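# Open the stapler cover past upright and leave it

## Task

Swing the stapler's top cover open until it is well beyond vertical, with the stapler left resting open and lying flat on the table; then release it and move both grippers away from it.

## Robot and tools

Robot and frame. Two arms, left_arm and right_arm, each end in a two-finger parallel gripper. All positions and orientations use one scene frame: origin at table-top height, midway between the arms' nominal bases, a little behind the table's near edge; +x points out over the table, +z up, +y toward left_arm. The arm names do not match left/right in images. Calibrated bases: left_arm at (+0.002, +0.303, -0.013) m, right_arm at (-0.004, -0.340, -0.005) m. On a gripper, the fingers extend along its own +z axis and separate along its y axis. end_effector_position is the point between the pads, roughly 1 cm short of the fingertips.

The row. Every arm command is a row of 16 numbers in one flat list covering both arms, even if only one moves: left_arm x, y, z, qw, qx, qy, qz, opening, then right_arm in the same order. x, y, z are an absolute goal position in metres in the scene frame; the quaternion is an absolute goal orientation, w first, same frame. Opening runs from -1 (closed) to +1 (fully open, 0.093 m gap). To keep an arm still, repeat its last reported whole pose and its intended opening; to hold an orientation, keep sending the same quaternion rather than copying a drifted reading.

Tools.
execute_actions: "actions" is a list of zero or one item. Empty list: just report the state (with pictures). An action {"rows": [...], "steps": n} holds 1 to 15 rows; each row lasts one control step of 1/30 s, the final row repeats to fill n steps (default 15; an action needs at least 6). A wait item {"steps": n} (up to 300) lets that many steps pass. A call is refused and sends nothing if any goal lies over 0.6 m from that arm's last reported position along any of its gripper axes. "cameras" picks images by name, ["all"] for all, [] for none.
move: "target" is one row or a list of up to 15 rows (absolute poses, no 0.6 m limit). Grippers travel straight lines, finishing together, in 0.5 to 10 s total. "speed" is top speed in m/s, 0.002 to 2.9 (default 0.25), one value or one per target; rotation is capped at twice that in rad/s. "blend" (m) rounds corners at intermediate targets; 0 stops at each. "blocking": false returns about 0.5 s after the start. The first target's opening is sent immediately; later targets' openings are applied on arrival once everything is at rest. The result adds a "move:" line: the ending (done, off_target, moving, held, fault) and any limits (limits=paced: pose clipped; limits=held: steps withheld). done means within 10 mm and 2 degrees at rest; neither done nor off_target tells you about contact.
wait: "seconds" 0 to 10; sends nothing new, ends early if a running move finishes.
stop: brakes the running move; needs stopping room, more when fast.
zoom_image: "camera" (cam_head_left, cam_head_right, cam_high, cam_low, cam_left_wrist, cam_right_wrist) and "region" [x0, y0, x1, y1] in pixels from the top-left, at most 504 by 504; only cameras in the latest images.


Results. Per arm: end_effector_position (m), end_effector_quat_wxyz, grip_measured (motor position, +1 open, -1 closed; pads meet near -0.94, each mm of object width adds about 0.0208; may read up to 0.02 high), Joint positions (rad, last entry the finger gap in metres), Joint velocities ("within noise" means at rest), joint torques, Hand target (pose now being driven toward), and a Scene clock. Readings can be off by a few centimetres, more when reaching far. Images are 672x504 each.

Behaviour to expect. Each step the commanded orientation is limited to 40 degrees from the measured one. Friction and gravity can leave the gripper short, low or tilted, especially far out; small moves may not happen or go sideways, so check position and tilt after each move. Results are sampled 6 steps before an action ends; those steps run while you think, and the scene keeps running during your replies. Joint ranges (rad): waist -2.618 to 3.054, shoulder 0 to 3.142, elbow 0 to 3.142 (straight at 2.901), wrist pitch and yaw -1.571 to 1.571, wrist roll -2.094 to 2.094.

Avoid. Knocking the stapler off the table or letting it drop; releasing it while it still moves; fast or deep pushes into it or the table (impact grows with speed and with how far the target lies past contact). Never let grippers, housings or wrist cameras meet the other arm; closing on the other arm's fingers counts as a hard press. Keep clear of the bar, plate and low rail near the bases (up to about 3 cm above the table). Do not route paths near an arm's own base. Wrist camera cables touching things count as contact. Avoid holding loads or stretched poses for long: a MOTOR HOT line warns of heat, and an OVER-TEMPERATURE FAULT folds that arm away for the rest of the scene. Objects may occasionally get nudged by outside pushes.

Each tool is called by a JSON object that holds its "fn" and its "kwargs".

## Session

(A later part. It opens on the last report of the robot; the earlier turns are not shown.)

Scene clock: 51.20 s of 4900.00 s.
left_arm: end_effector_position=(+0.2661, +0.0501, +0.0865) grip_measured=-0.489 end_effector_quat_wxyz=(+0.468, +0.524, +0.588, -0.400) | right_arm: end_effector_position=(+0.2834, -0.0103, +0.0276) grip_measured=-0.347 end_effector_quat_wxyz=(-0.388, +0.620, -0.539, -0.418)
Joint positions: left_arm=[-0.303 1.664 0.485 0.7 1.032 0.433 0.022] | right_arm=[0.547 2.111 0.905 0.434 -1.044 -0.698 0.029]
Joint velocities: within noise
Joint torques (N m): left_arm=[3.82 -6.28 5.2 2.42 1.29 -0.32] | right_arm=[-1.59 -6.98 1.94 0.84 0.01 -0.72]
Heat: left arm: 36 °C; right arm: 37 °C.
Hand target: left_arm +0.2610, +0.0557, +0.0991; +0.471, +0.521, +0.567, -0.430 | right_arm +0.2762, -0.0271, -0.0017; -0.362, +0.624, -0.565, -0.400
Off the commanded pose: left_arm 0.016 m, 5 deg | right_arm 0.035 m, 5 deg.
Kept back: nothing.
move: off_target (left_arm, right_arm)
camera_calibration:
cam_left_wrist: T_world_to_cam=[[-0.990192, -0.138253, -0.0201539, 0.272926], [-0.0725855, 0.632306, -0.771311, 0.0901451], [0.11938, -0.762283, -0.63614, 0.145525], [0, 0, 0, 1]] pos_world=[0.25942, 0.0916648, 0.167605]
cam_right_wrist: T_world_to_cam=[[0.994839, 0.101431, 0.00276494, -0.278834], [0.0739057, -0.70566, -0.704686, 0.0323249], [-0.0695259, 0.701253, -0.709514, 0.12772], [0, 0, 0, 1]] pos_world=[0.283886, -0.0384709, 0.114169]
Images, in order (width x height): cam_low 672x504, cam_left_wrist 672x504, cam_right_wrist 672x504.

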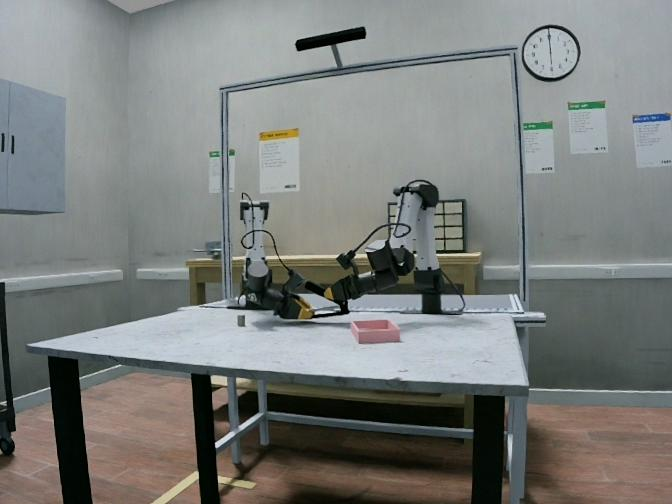

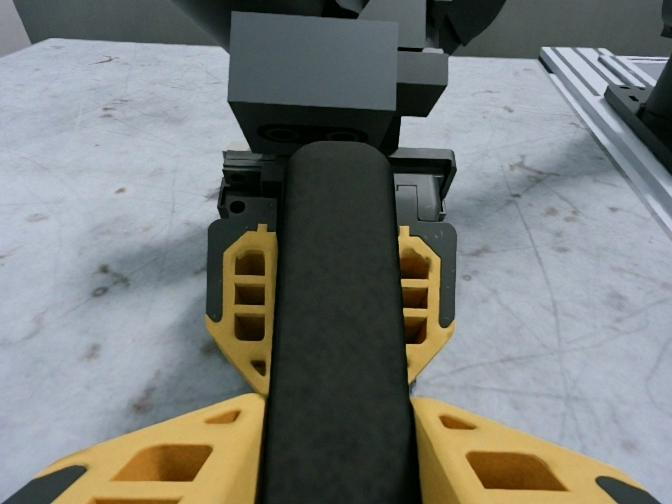

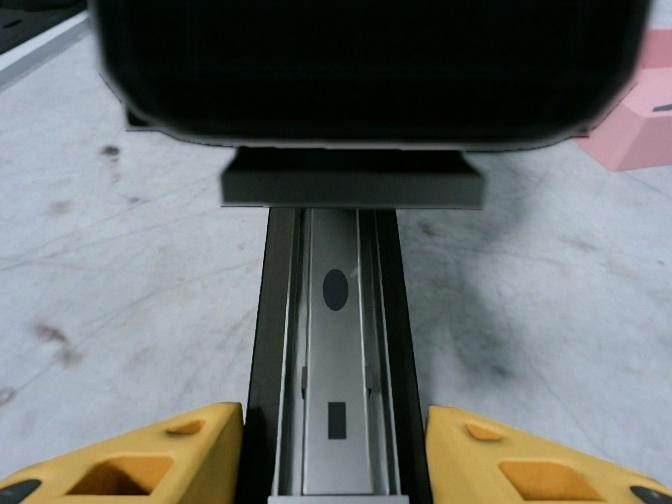

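{"fn": "move", "kwargs": {"target": [0.260,0.078,0.108,0.5443,0.4558,0.4988,-0.4974,-0.65,0.276,-0.034,-0.006,0.3604,-0.6256,0.5659,0.3985,-0.5], "speed": 0.05, "cameras": ["cam_low","cam_left_wrist","cam_right_wrist"]}}

{"fn": "zoom_image", "kwargs": {"camera": "cam_low", "region": [265, 250, 395, 340]}}

Scene clock: 55.17 s of 4900.00 s.
left_arm: end_effector_position=(+0.2593, +0.0668, +0.0948) grip_measured=-0.489 end_effector_quat_wxyz=(+0.506, +0.479, +0.532, -0.481) | right_arm: end_effector_position=(+0.2770, -0.0152, +0.0202) grip_measured=-0.347 end_effector_quat_wxyz=(-0.380, +0.618, -0.546, -0.419)
Joint positions: left_arm=[-0.218 1.946 0.388 1.498 1.222 0.022 0.022] | right_arm=[0.546 2.111 0.875 0.441 -1.041 -0.7 0.029]
Joint velocities: within noise
Joint torques (N m): left_arm=[4.38 -7.08 2.63 2.94 0.29 -0.48] | right_arm=[-2.62 -6.87 2.54 0.83 -0.17 -0.87]
Heat: left arm: 37 °C; right arm: 36 °C.
Hand target: left_arm +0.2599, +0.0771, +0.1071; +0.522, +0.479, +0.519, -0.479 | right_arm +0.2744, -0.0336, -0.0049; -0.362, +0.623, -0.566, -0.400
Off the commanded pose: left_arm 0.017 m, 7 deg | right_arm 0.032 m, 4 deg.
joint sent to its limit (left arm) — joint 4 (wrist pitch), upper limit.
Kept back: nothing.
move: off_target (left_arm, right_arm)
camera_calibration:
cam_left_wrist: T_world_to_cam=[[-0.995663, -0.0883845, 0.0290362, 0.262135], [-0.0659641, 0.450619, -0.890276, 0.10718], [0.0656023, -0.88833, -0.454495, 0.16945], [0, 0, 0, 1]] pos_world=[0.256952, 0.125398, 0.164823]
cam_right_wrist: T_world_to_cam=[[0.995128, 0.0971945, -0.016538, -0.271583], [0.058295, -0.71534, -0.696341, 0.0281277], [-0.0795108, 0.691984, -0.717521, 0.128282], [0, 0, 0, 1]] pos_world=[0.27882, -0.042252, 0.10714]
Images, in order (width x height): cam_low 672x504, cam_left_wrist 672x504, cam_right_wrist 672x504.

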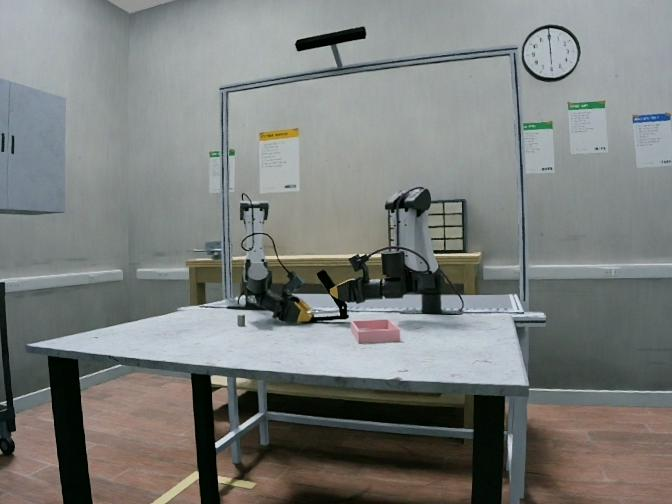

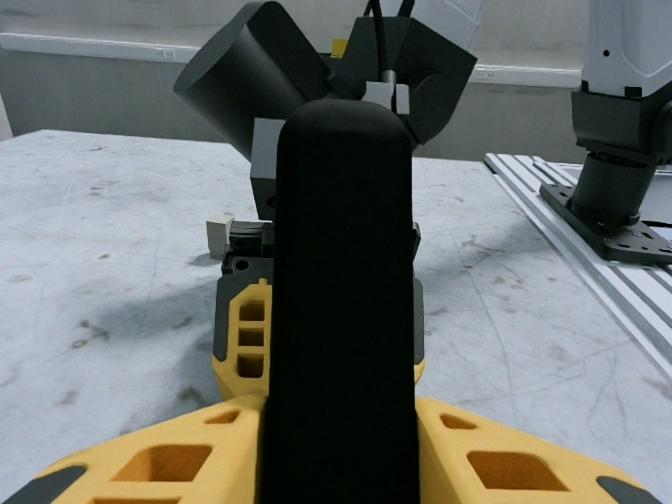

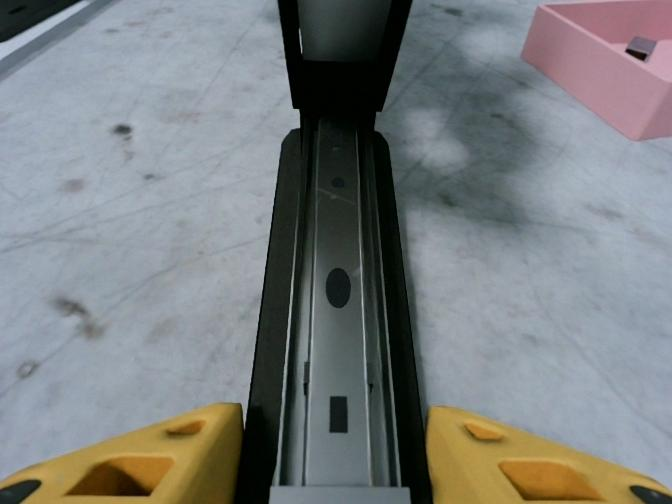

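Scaled by 3.877.

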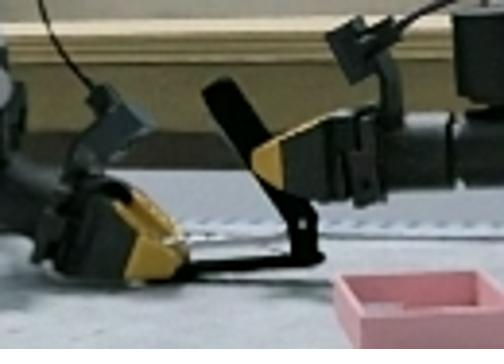

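{"fn": "move", "kwargs": {"target": [[0.258,0.098,0.108,0.5220,0.4770,0.5221,-0.4770,-0.65,0.276,-0.038,-0.003,0.3604,-0.6256,0.5659,0.3985,-0.5],[0.257,0.118,0.102,0.5220,0.4770,0.5221,-0.4770,-0.65,0.276,-0.042,0.0,0.3604,-0.6256,0.5659,0.3985,-0.5]], "speed": 0.05, "blend": 0.01, "cameras": ["cam_low","cam_left_wrist","cam_right_wrist","cam_high"]}}

{"fn": "zoom_image", "kwargs": {"camera": "cam_low", "region": [265, 250, 395, 340]}}

Scene clock: 56.87 s of 4900.00 s.
left_arm: end_effector_position=(+0.2553, +0.1076, +0.0943) grip_measured=-0.489 end_effector_quat_wxyz=(+0.511, +0.486, +0.523, -0.478) | right_arm: end_effector_position=(+0.2769, -0.0229, +0.0168) grip_measured=-0.347 end_effector_quat_wxyz=(-0.373, +0.612, -0.554, -0.423)
Joint positions: left_arm=[-0.058 1.927 0.346 1.497 1.389 0.072 0.022] | right_arm=[0.526 2.111 0.868 0.413 -1.053 -0.711 0.029]
Joint velocities: within noise
Joint torques (N m): left_arm=[4.26 -6.84 2.43 2.34 0.14 -0.44] | right_arm=[-2.97 -8.88 2.17 0.74 -0.24 -1.02]
Heat: left arm: 37 °C; right arm: 36 °C.
Hand target: left_arm +0.2570, +0.1174, +0.1015; +0.519, +0.480, +0.524, -0.475 | right_arm +0.2750, -0.0413, +0.0004; -0.364, +0.622, -0.566, -0.401
Off the commanded pose: left_arm 0.013 m, 2 deg | right_arm 0.025 m, 4 deg.
Kept back: nothing.
move: off_target (left_arm, right_arm)
camera_calibration:
cam_left_wrist: T_world_to_cam=[[-0.996802, -0.0796765, 0.00611136, 0.263234], [-0.0412859, 0.448011, -0.893074, 0.0823766], [0.0684191, -0.890471, -0.449868, 0.204866], [0, 0, 0, 1]] pos_world=[0.251776, 0.166495, 0.164122]
cam_right_wrist: T_world_to_cam=[[0.99504, 0.0904773, -0.041338, -0.270523], [0.0367524, -0.720552, -0.692426, 0.0261481], [-0.092435, 0.687472, -0.720304, 0.134645], [0, 0, 0, 1]] pos_world=[0.280666, -0.0492473, 0.103908]
Images, in order (width x height): cam_high 672x504, cam_low 672x504, cam_left_wrist 672x504, cam_right_wrist 672x504.

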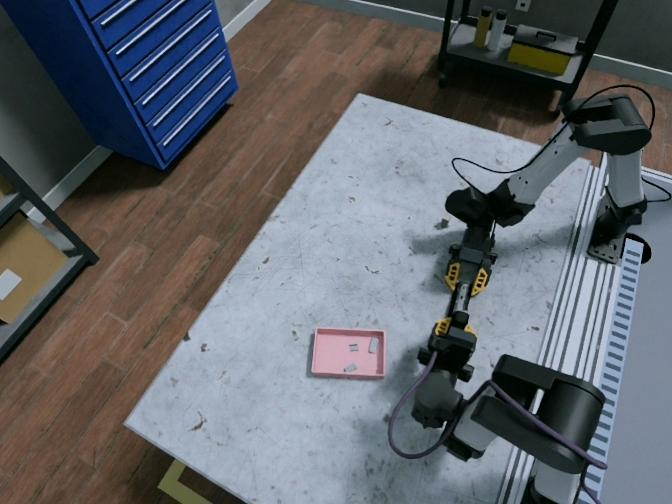

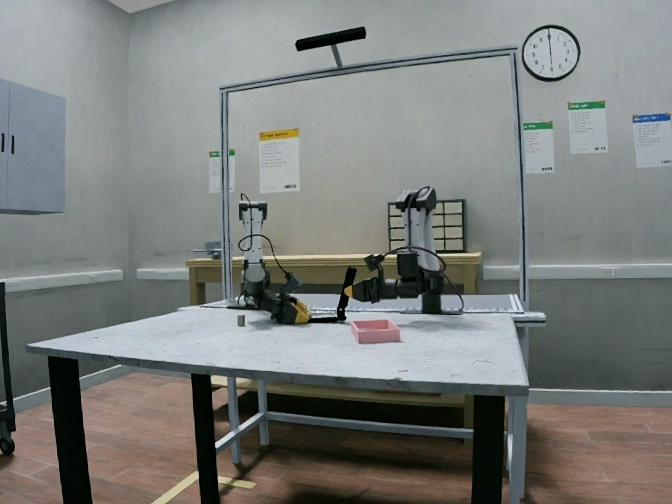

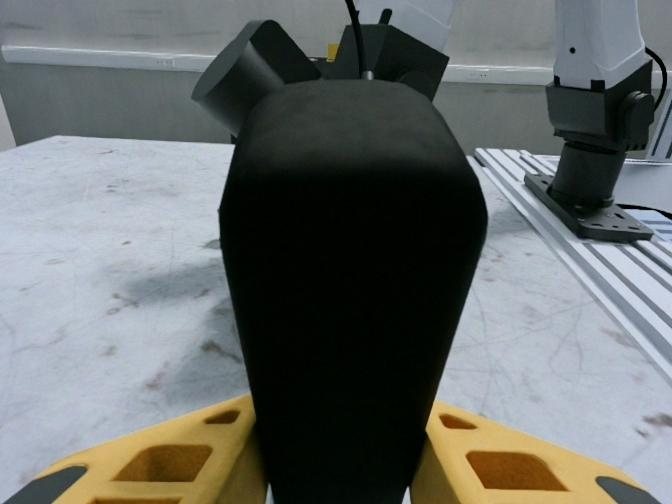

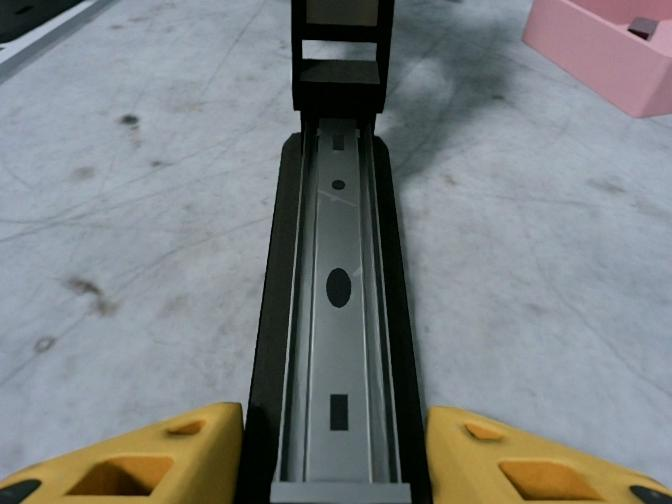

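Scaled by 3.877.

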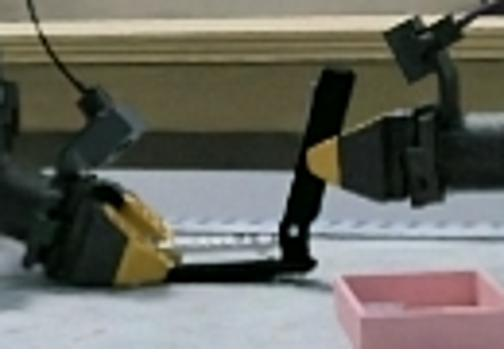

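{"fn": "move", "kwargs": {"target": [[0.256,0.142,0.090,0.5220,0.4770,0.5221,-0.4770,-0.65,0.276,-0.043,0.002,0.3604,-0.6256,0.5659,0.3985,-0.5]], "speed": 0.05, "cameras": ["cam_low","cam_left_wrist","cam_right_wrist","cam_high"]}}

{"fn": "zoom_image", "kwargs": {"camera": "cam_low", "region": [265, 250, 395, 340]}}

Scene clock: 58.00 s of 4900.00 s.
left_arm: end_effector_position=(+0.2537, +0.1270, +0.0869) grip_measured=-0.491 end_effector_quat_wxyz=(+0.518, +0.492, +0.517, -0.471) | right_arm: end_effector_position=(+0.2768, -0.0231, +0.0171) grip_measured=-0.347 end_effector_quat_wxyz=(-0.373, +0.612, -0.554, -0.424)
Joint positions: left_arm=[0.021 1.956 0.335 1.495 1.467 0.141 0.022] | right_arm=[0.525 2.111 0.868 0.413 -1.056 -0.712 0.029]
Joint velocities: within noise
Joint torques (N m): left_arm=[6.16 -5.97 2.69 1.93 0.4 -0.38] | right_arm=[-3.04 -9.32 2.06 0.64 -0.19 -1.01]
Heat: left arm: 37 °C; right arm: 37 °C.
Hand target: left_arm +0.2558, +0.1410, +0.0896; +0.519, +0.480, +0.525, -0.474 | right_arm +0.2749, -0.0422, +0.0023; -0.364, +0.621, -0.566, -0.401
Off the commanded pose: left_arm 0.016 m, 2 deg | right_arm 0.025 m, 4 deg.
Kept back: nothing.
move: off_target (left_arm, right_arm)
camera_calibration:
cam_left_wrist: T_world_to_cam=[[-0.996537, -0.0805496, -0.020616, 0.265611], [-0.0177012, 0.447796, -0.89396, 0.0612189], [0.0812399, -0.8905, -0.447671, 0.2154], [0, 0, 0, 1]] pos_world=[0.248276, 0.185795, 0.156632]
cam_right_wrist: T_world_to_cam=[[0.994895, 0.091808, -0.0419015, -0.270313], [0.0371475, -0.719209, -0.6938, 0.0260963], [-0.0938323, 0.688702, -0.718947, 0.135377], [0, 0, 0, 1]] pos_world=[0.280667, -0.049649, 0.104108]
Images, in order (width x height): cam_high 672x504, cam_low 672x504, cam_left_wrist 672x504, cam_right_wrist 672x504.

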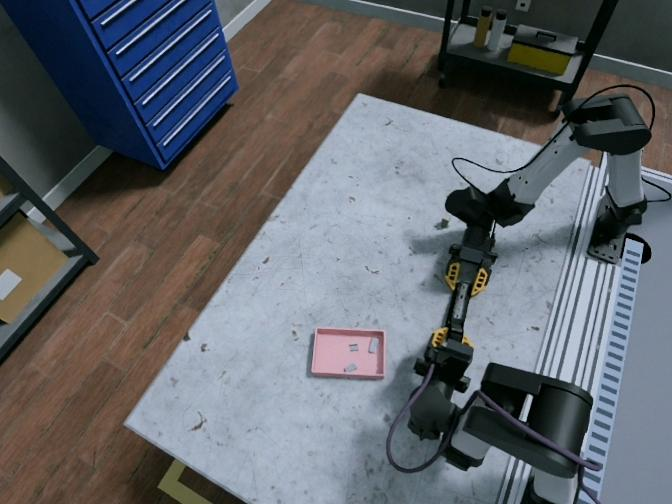

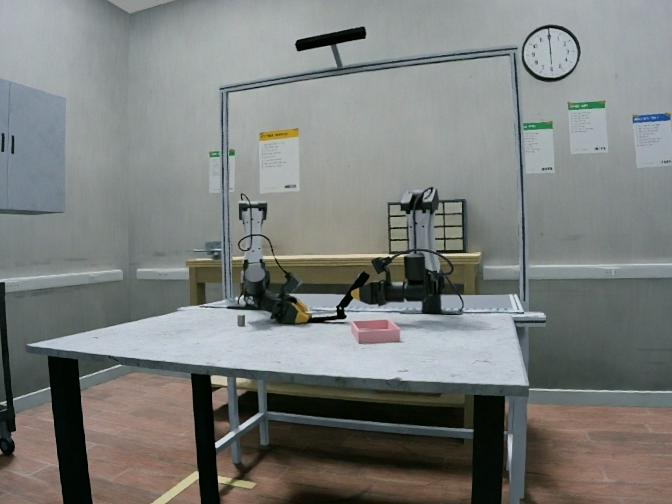

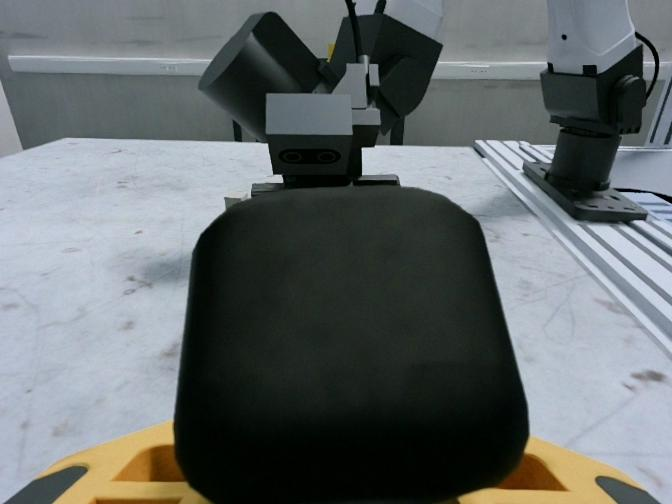

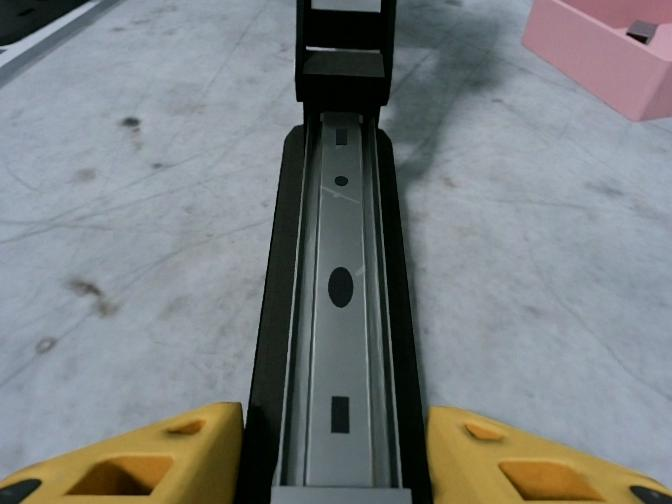

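Scaled by 3.877.

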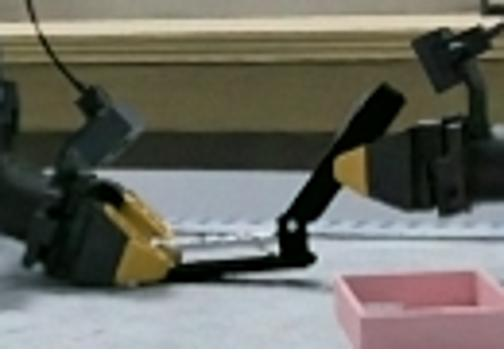

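{"fn": "move", "kwargs": {"target": [[0.254,0.138,0.070,0.495,0.499,0.545,-0.455,-0.65,0.277,-0.025,0.014,0.3604,-0.6256,0.5659,0.3985,-0.5]], "speed": 0.05, "cameras": ["cam_low","cam_left_wrist","cam_right_wrist"]}}

{"fn": "zoom_image", "kwargs": {"camera": "cam_low", "region": [265, 250, 395, 340]}}

Scene clock: 59.60 s of 4900.00 s.
left_arm: end_effector_position=(+0.2514, +0.1309, +0.0734) grip_measured=-0.493 end_effector_quat_wxyz=(+0.521, +0.502, +0.518, -0.457) | right_arm: end_effector_position=(+0.2772, -0.0215, +0.0168) grip_measured=-0.347 end_effector_quat_wxyz=(-0.370, +0.617, -0.557, -0.414)
Joint positions: left_arm=[0.036 1.914 0.335 1.23 1.468 0.389 0.022] | right_arm=[0.534 2.101 0.877 0.379 -1.031 -0.727 0.029]
Joint velocities: left_arm=[-0.002 -0.085 -0.007 -0.286 -0.007 0.198 -0.001] | right_arm=[within noise]
Joint torques (N m): left_arm=[2.99 -6.53 3.41 1.12 0.11 -0.1] | right_arm=[-0.13 -10.02 4.78 0.81 -0.15 -0.43]
Heat: left arm: 37 °C; right arm: 37 °C.
Hand target: left_arm +0.2536, +0.1376, +0.0701; +0.513, +0.483, +0.538, -0.463 | right_arm +0.2767, -0.0251, +0.0140; -0.362, +0.624, -0.566, -0.399
Off the commanded pose: left_arm 0.008 m, 4 deg | right_arm 0.005 m, 3 deg.
Kept back: nothing.
move: off_target (left_arm, right_arm)
camera_calibration:
cam_left_wrist: T_world_to_cam=[[-0.995086, -0.087162, -0.0469851, 0.265726], [0.000631559, 0.468908, -0.883247, 0.0391467], [0.0990173, -0.878936, -0.466549, 0.208427], [0, 0, 0, 1]] pos_world=[0.243758, 0.187999, 0.144303]
cam_right_wrist: T_world_to_cam=[[0.995556, 0.0879062, -0.0337819, -0.271314], [0.0418142, -0.734038, -0.67782, 0.0251974], [-0.0843818, 0.673395, -0.734451, 0.131516], [0, 0, 0, 1]] pos_world=[0.280152, -0.046216, 0.104506]
Images, in order (width x height): cam_low 672x504, cam_left_wrist 672x504, cam_right_wrist 672x504.

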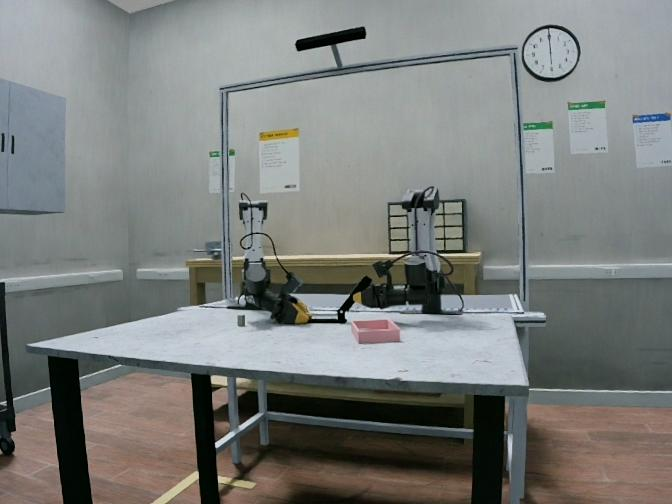

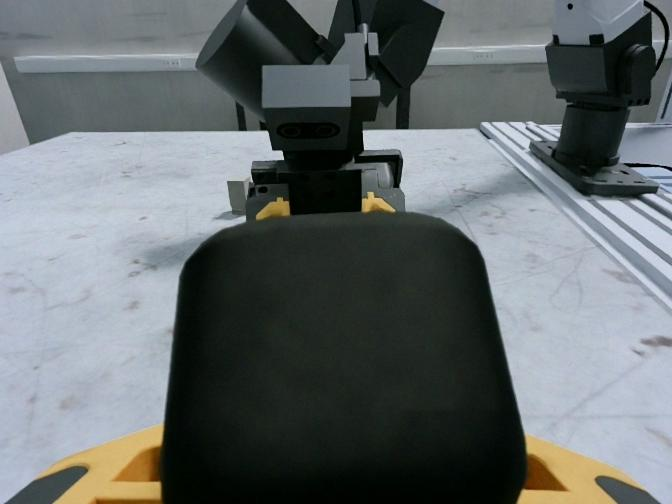

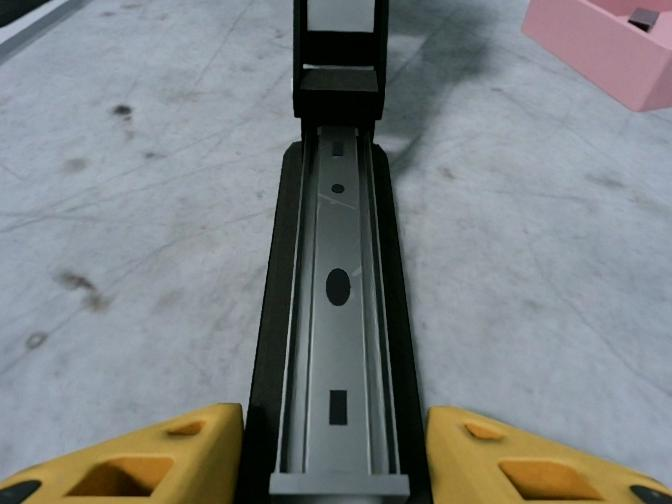

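Scaled by 3.877.

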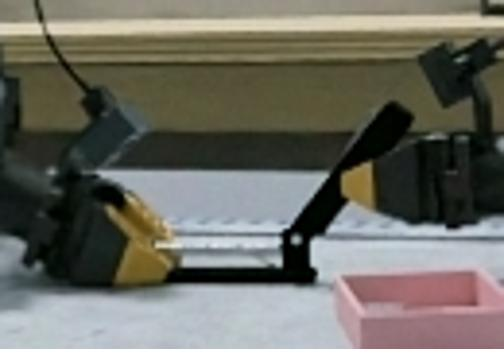

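{"fn": "move", "kwargs": {"target": [[0.2525,0.134,0.069,0.521,0.502,0.518,-0.457,-0.1,0.277,-0.0225,0.016,0.3604,-0.6256,0.5659,0.3985,-0.5]], "speed": 0.05, "cameras": ["cam_low","cam_left_wrist"]}}

{"fn": "zoom_image", "kwargs": {"camera": "cam_low", "region": [265, 250, 395, 340]}}

Scene clock: 60.80 s of 4900.00 s.
left_arm: end_effector_position=(+0.2529, +0.1352, +0.0692) grip_measured=-0.102 end_effector_quat_wxyz=(+0.520, +0.495, +0.526, -0.456) | right_arm: end_effector_position=(+0.2769, -0.0214, +0.0166) grip_measured=-0.347 end_effector_quat_wxyz=(-0.372, +0.622, -0.553, -0.412)
Joint positions: left_arm=[0.053 1.919 0.335 1.195 1.469 0.415 0.04] | right_arm=[0.534 2.101 0.878 0.376 -1.031 -0.744 0.029]
Joint velocities: within noise
Joint torques (N m): left_arm=[-0.1 -4.86 3.99 1.72 0.27 0.09] | right_arm=[0.49 -10.3 5.2 0.75 -0.1 -0.2]
Heat: left arm: 37 °C; right arm: 37 °C.
Hand target: left_arm +0.2525, +0.1340, +0.0689; +0.521, +0.501, +0.518, -0.457 | right_arm +0.2768, -0.0227, +0.0161; -0.362, +0.625, -0.565, -0.399
Off the commanded pose: left_arm 0.001 m, 1 deg | right_arm 0.001 m, 3 deg.
Kept back: nothing.
move: off_target (right_arm)
camera_calibration:
cam_left_wrist: T_world_to_cam=[[-0.994141, -0.102893, -0.033126, 0.268385], [-0.019343, 0.470846, -0.882004, 0.0381796], [0.10635, -0.876195, -0.470077, 0.208134], [0, 0, 0, 1]] pos_world=[0.245416, 0.192004, 0.140404]
Images, in order (width x height): cam_low 672x504, cam_left_wrist 672x504.

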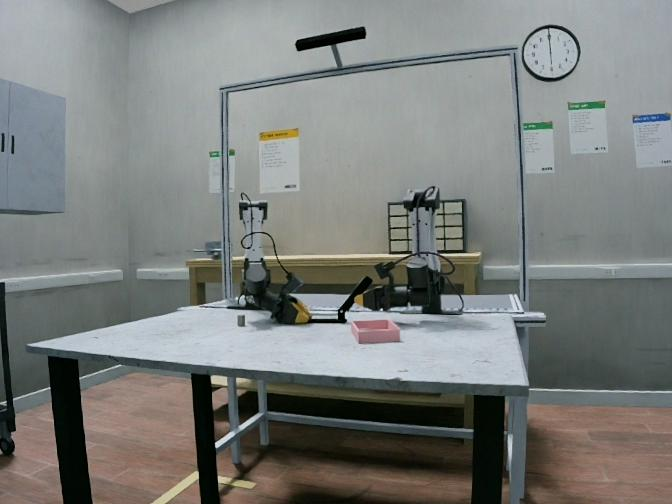

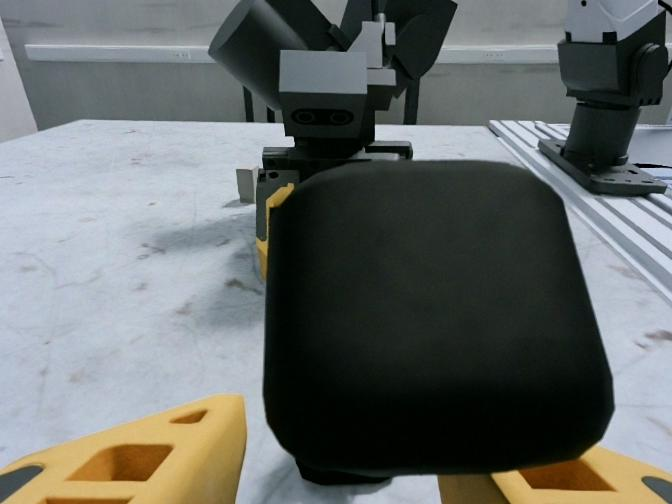

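Scaled by 3.877.

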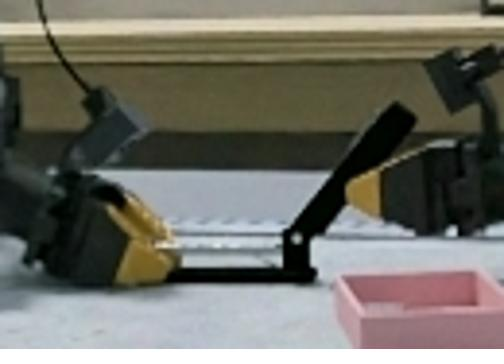

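{"fn": "move", "kwargs": {"target": [[0.2500,0.137,0.069,0.521,0.502,0.518,-0.457,0.3,0.277,-0.0220,0.0165,0.3604,-0.6256,0.5659,0.3985,0.15],[0.248,0.20,0.072,0.521,0.502,0.518,-0.457,0.3,0.281,-0.095,0.055,0.3604,-0.6256,0.5659,0.3985,0.15]], "speed": 0.1}}

{"fn": "zoom_image", "kwargs": {"camera": "cam_low", "region": [265, 250, 395, 340]}}

Scene clock: 63.60 s of 4900.00 s.
left_arm: end_effector_position=(+0.2519, +0.1991, +0.0696) grip_measured=+0.298 end_effector_quat_wxyz=(+0.575, +0.435, +0.564, -0.403) | right_arm: end_effector_position=(+0.2729, -0.0979, +0.0347) grip_measured=+0.148 end_effector_quat_wxyz=(-0.336, +0.618, -0.585, -0.403)
Joint positions: left_arm=[0.331 1.874 0.237 1.164 1.545 0.511 0.059] | right_arm=[0.336 1.944 0.886 -0.192 -1.078 -1.108 0.052]
Joint velocities: within noise
Joint torques (N m): left_arm=[0.76 -6.3 1.95 1.46 0.32 0.1] | right_arm=[-0.36 -10.48 6.83 0.72 -0.81 -0.11]
Heat: left arm: 36 °C; right arm: 38 °C.
Hand target: left_arm +0.2484, +0.1991, +0.0719; +0.577, +0.438, +0.559, -0.403 | right_arm +0.2805, -0.0950, +0.0547; -0.360, +0.626, -0.566, -0.398
Off the commanded pose: left_arm 0.005 m, 13 deg | right_arm 0.022 m, 4 deg.
joint sent to its limit (left arm) — joint 5 (wrist yaw), upper limit.
Kept back: nothing.
move: off_target (left_arm, right_arm)
camera_calibration:
cam_left_wrist: T_world_to_cam=[[-0.951334, -0.305077, -0.0434922, 0.304153], [-0.0987203, 0.435408, -0.894804, 0.036237], [0.291921, -0.846964, -0.444336, 0.210164], [0, 0, 0, 1]] pos_world=[0.231577, 0.255013, 0.139036]
cam_right_wrist: T_world_to_cam=[[0.99407, 0.068978, -0.0840693, -0.259392], [0.00199993, -0.784548, -0.620065, -0.0147147], [-0.108727, 0.61622, -0.780033, 0.19823], [0, 0, 0, 1]] pos_world=[0.279436, -0.115806, 0.123695]

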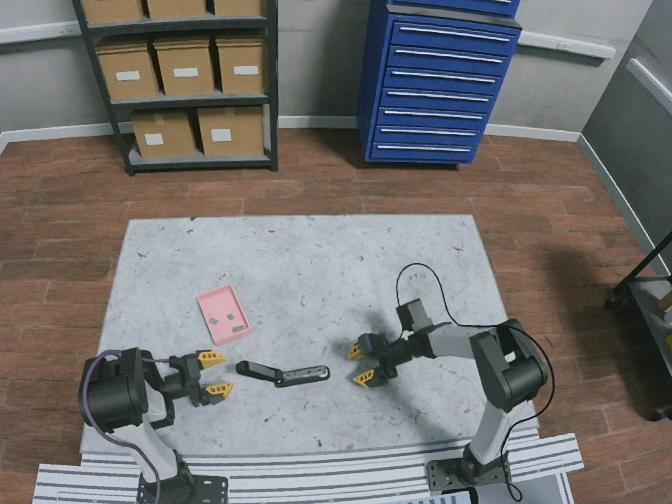

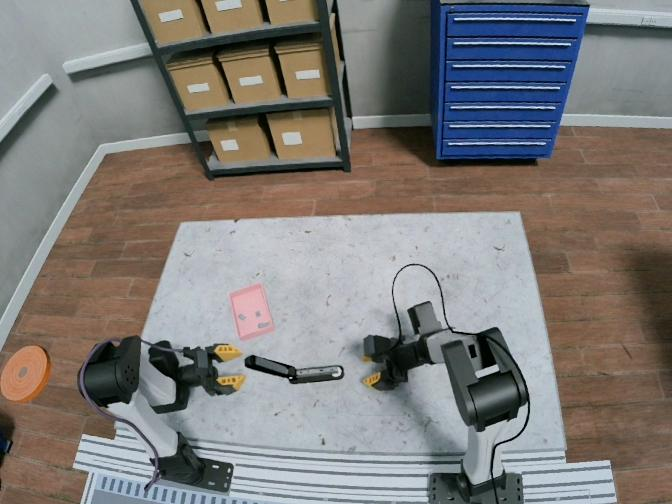

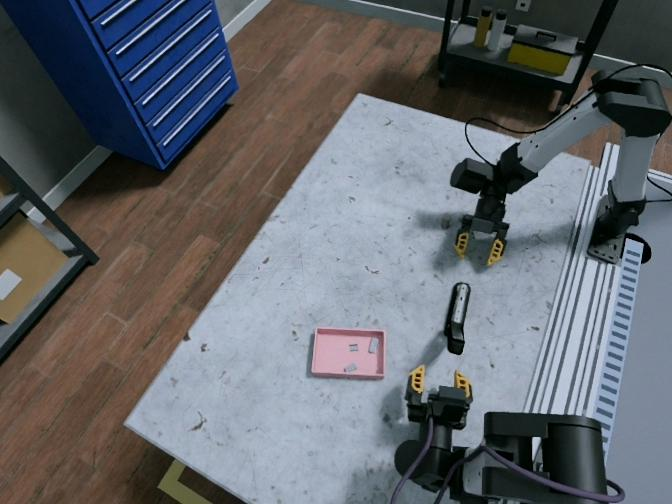

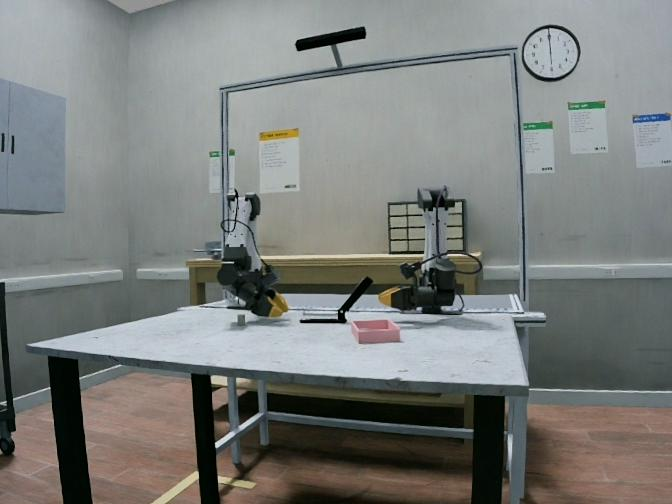

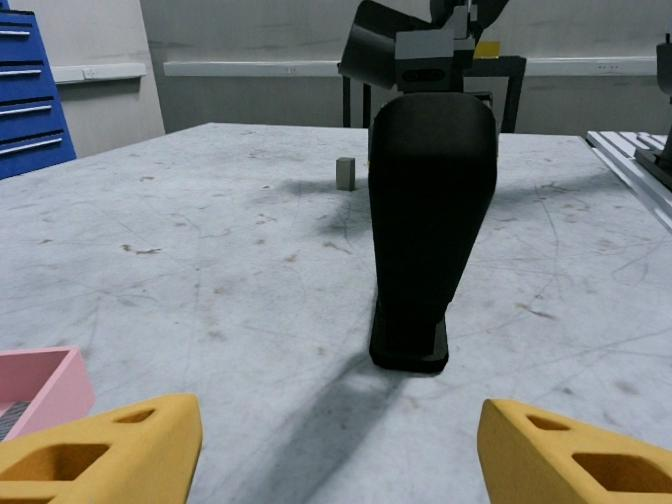

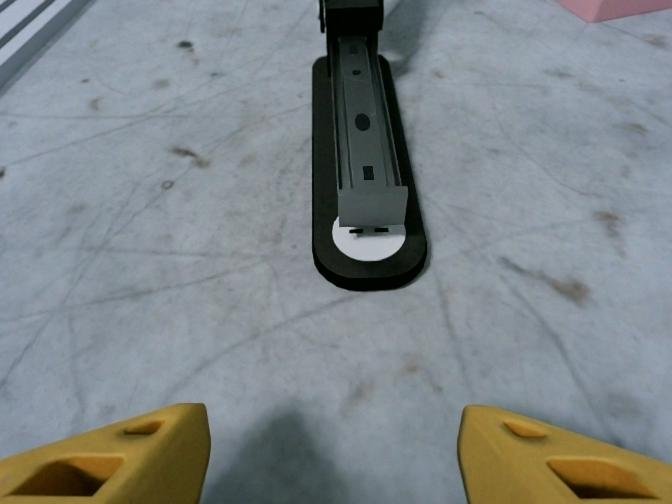

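Scaled by 3.877.

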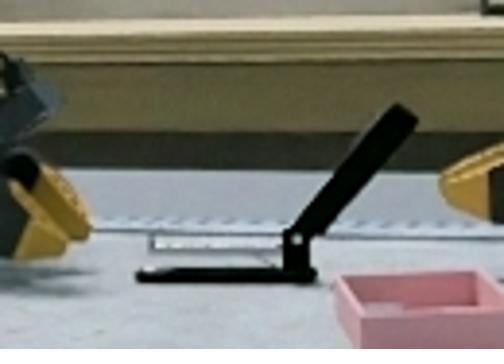

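{"fn": "move", "kwargs": {"target": [[0.28,0.25,0.12,0.6244,0.3485,0.6152,-0.3318,0.3,0.285,-0.16,0.11,0.3604,-0.6256,0.5659,0.3985,0.15]], "speed": 0.25, "cameras": ["cam_low","cam_high"]}}

Scene clock: 69.97 s of 4900.00 s.
left_arm: end_effector_position=(+0.2793, +0.2485, +0.1207) grip_measured=+0.298 end_effector_quat_wxyz=(+0.615, +0.356, +0.617, -0.339) | right_arm: end_effector_position=(+0.2795, -0.1608, +0.1012) grip_measured=+0.148 end_effector_quat_wxyz=(-0.348, +0.624, -0.575, -0.399)
Joint positions: left_arm=[0.494 1.649 0.234 1.285 1.468 0.14 0.059] | right_arm=[0.13 1.844 1.092 -0.877 -1.113 -1.572 0.052]
Joint velocities: left_arm=[0.002 0.051 0.012 0.139 -0.037 -0.095 -0.001] | right_arm=[within noise]
Joint torques (N m): left_arm=[0.62 -3.52 3.19 2.03 -0.25 -0.04] | right_arm=[-0.42 -7.35 7.53 0.06 -0.83 -0.21]
Heat: left arm: 36 °C; right arm: 38 °C.
Hand target: left_arm +0.2799, +0.2500, +0.1202; +0.620, +0.352, +0.619, -0.330 | right_arm +0.2848, -0.1600, +0.1099; -0.361, +0.625, -0.566, -0.398
Off the commanded pose: left_arm 0.002 m, 2 deg | right_arm 0.010 m, 2 deg.
Kept back: nothing.
move: done
Images, in order (width x height): cam_high 672x504, cam_low 672x504.

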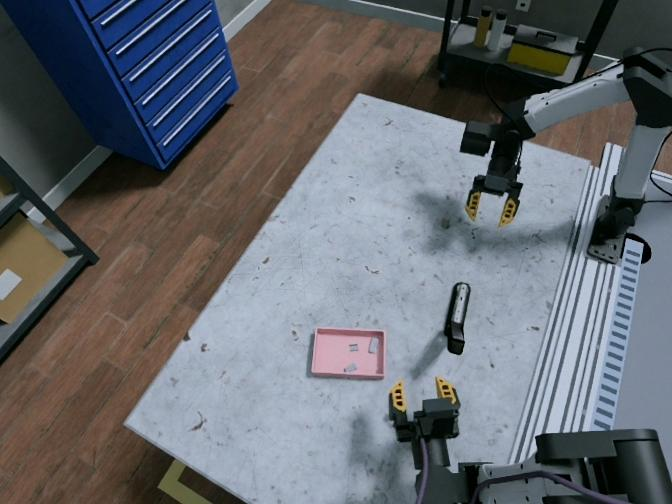

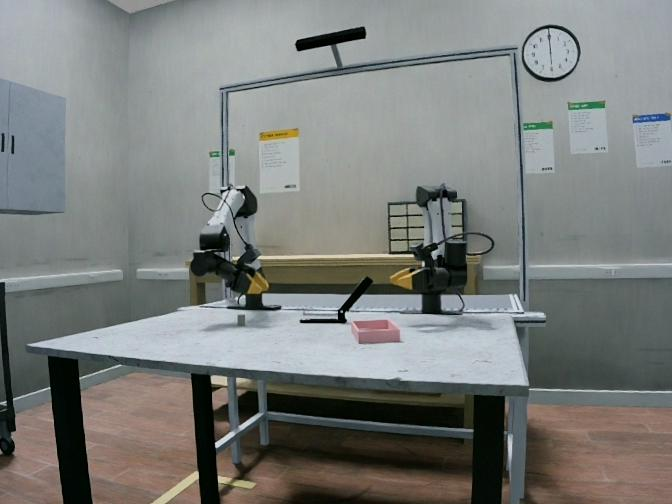

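{"fn": "finished_scene", "kwargs": {"scene": 1}}

The scene is finished: the task was done.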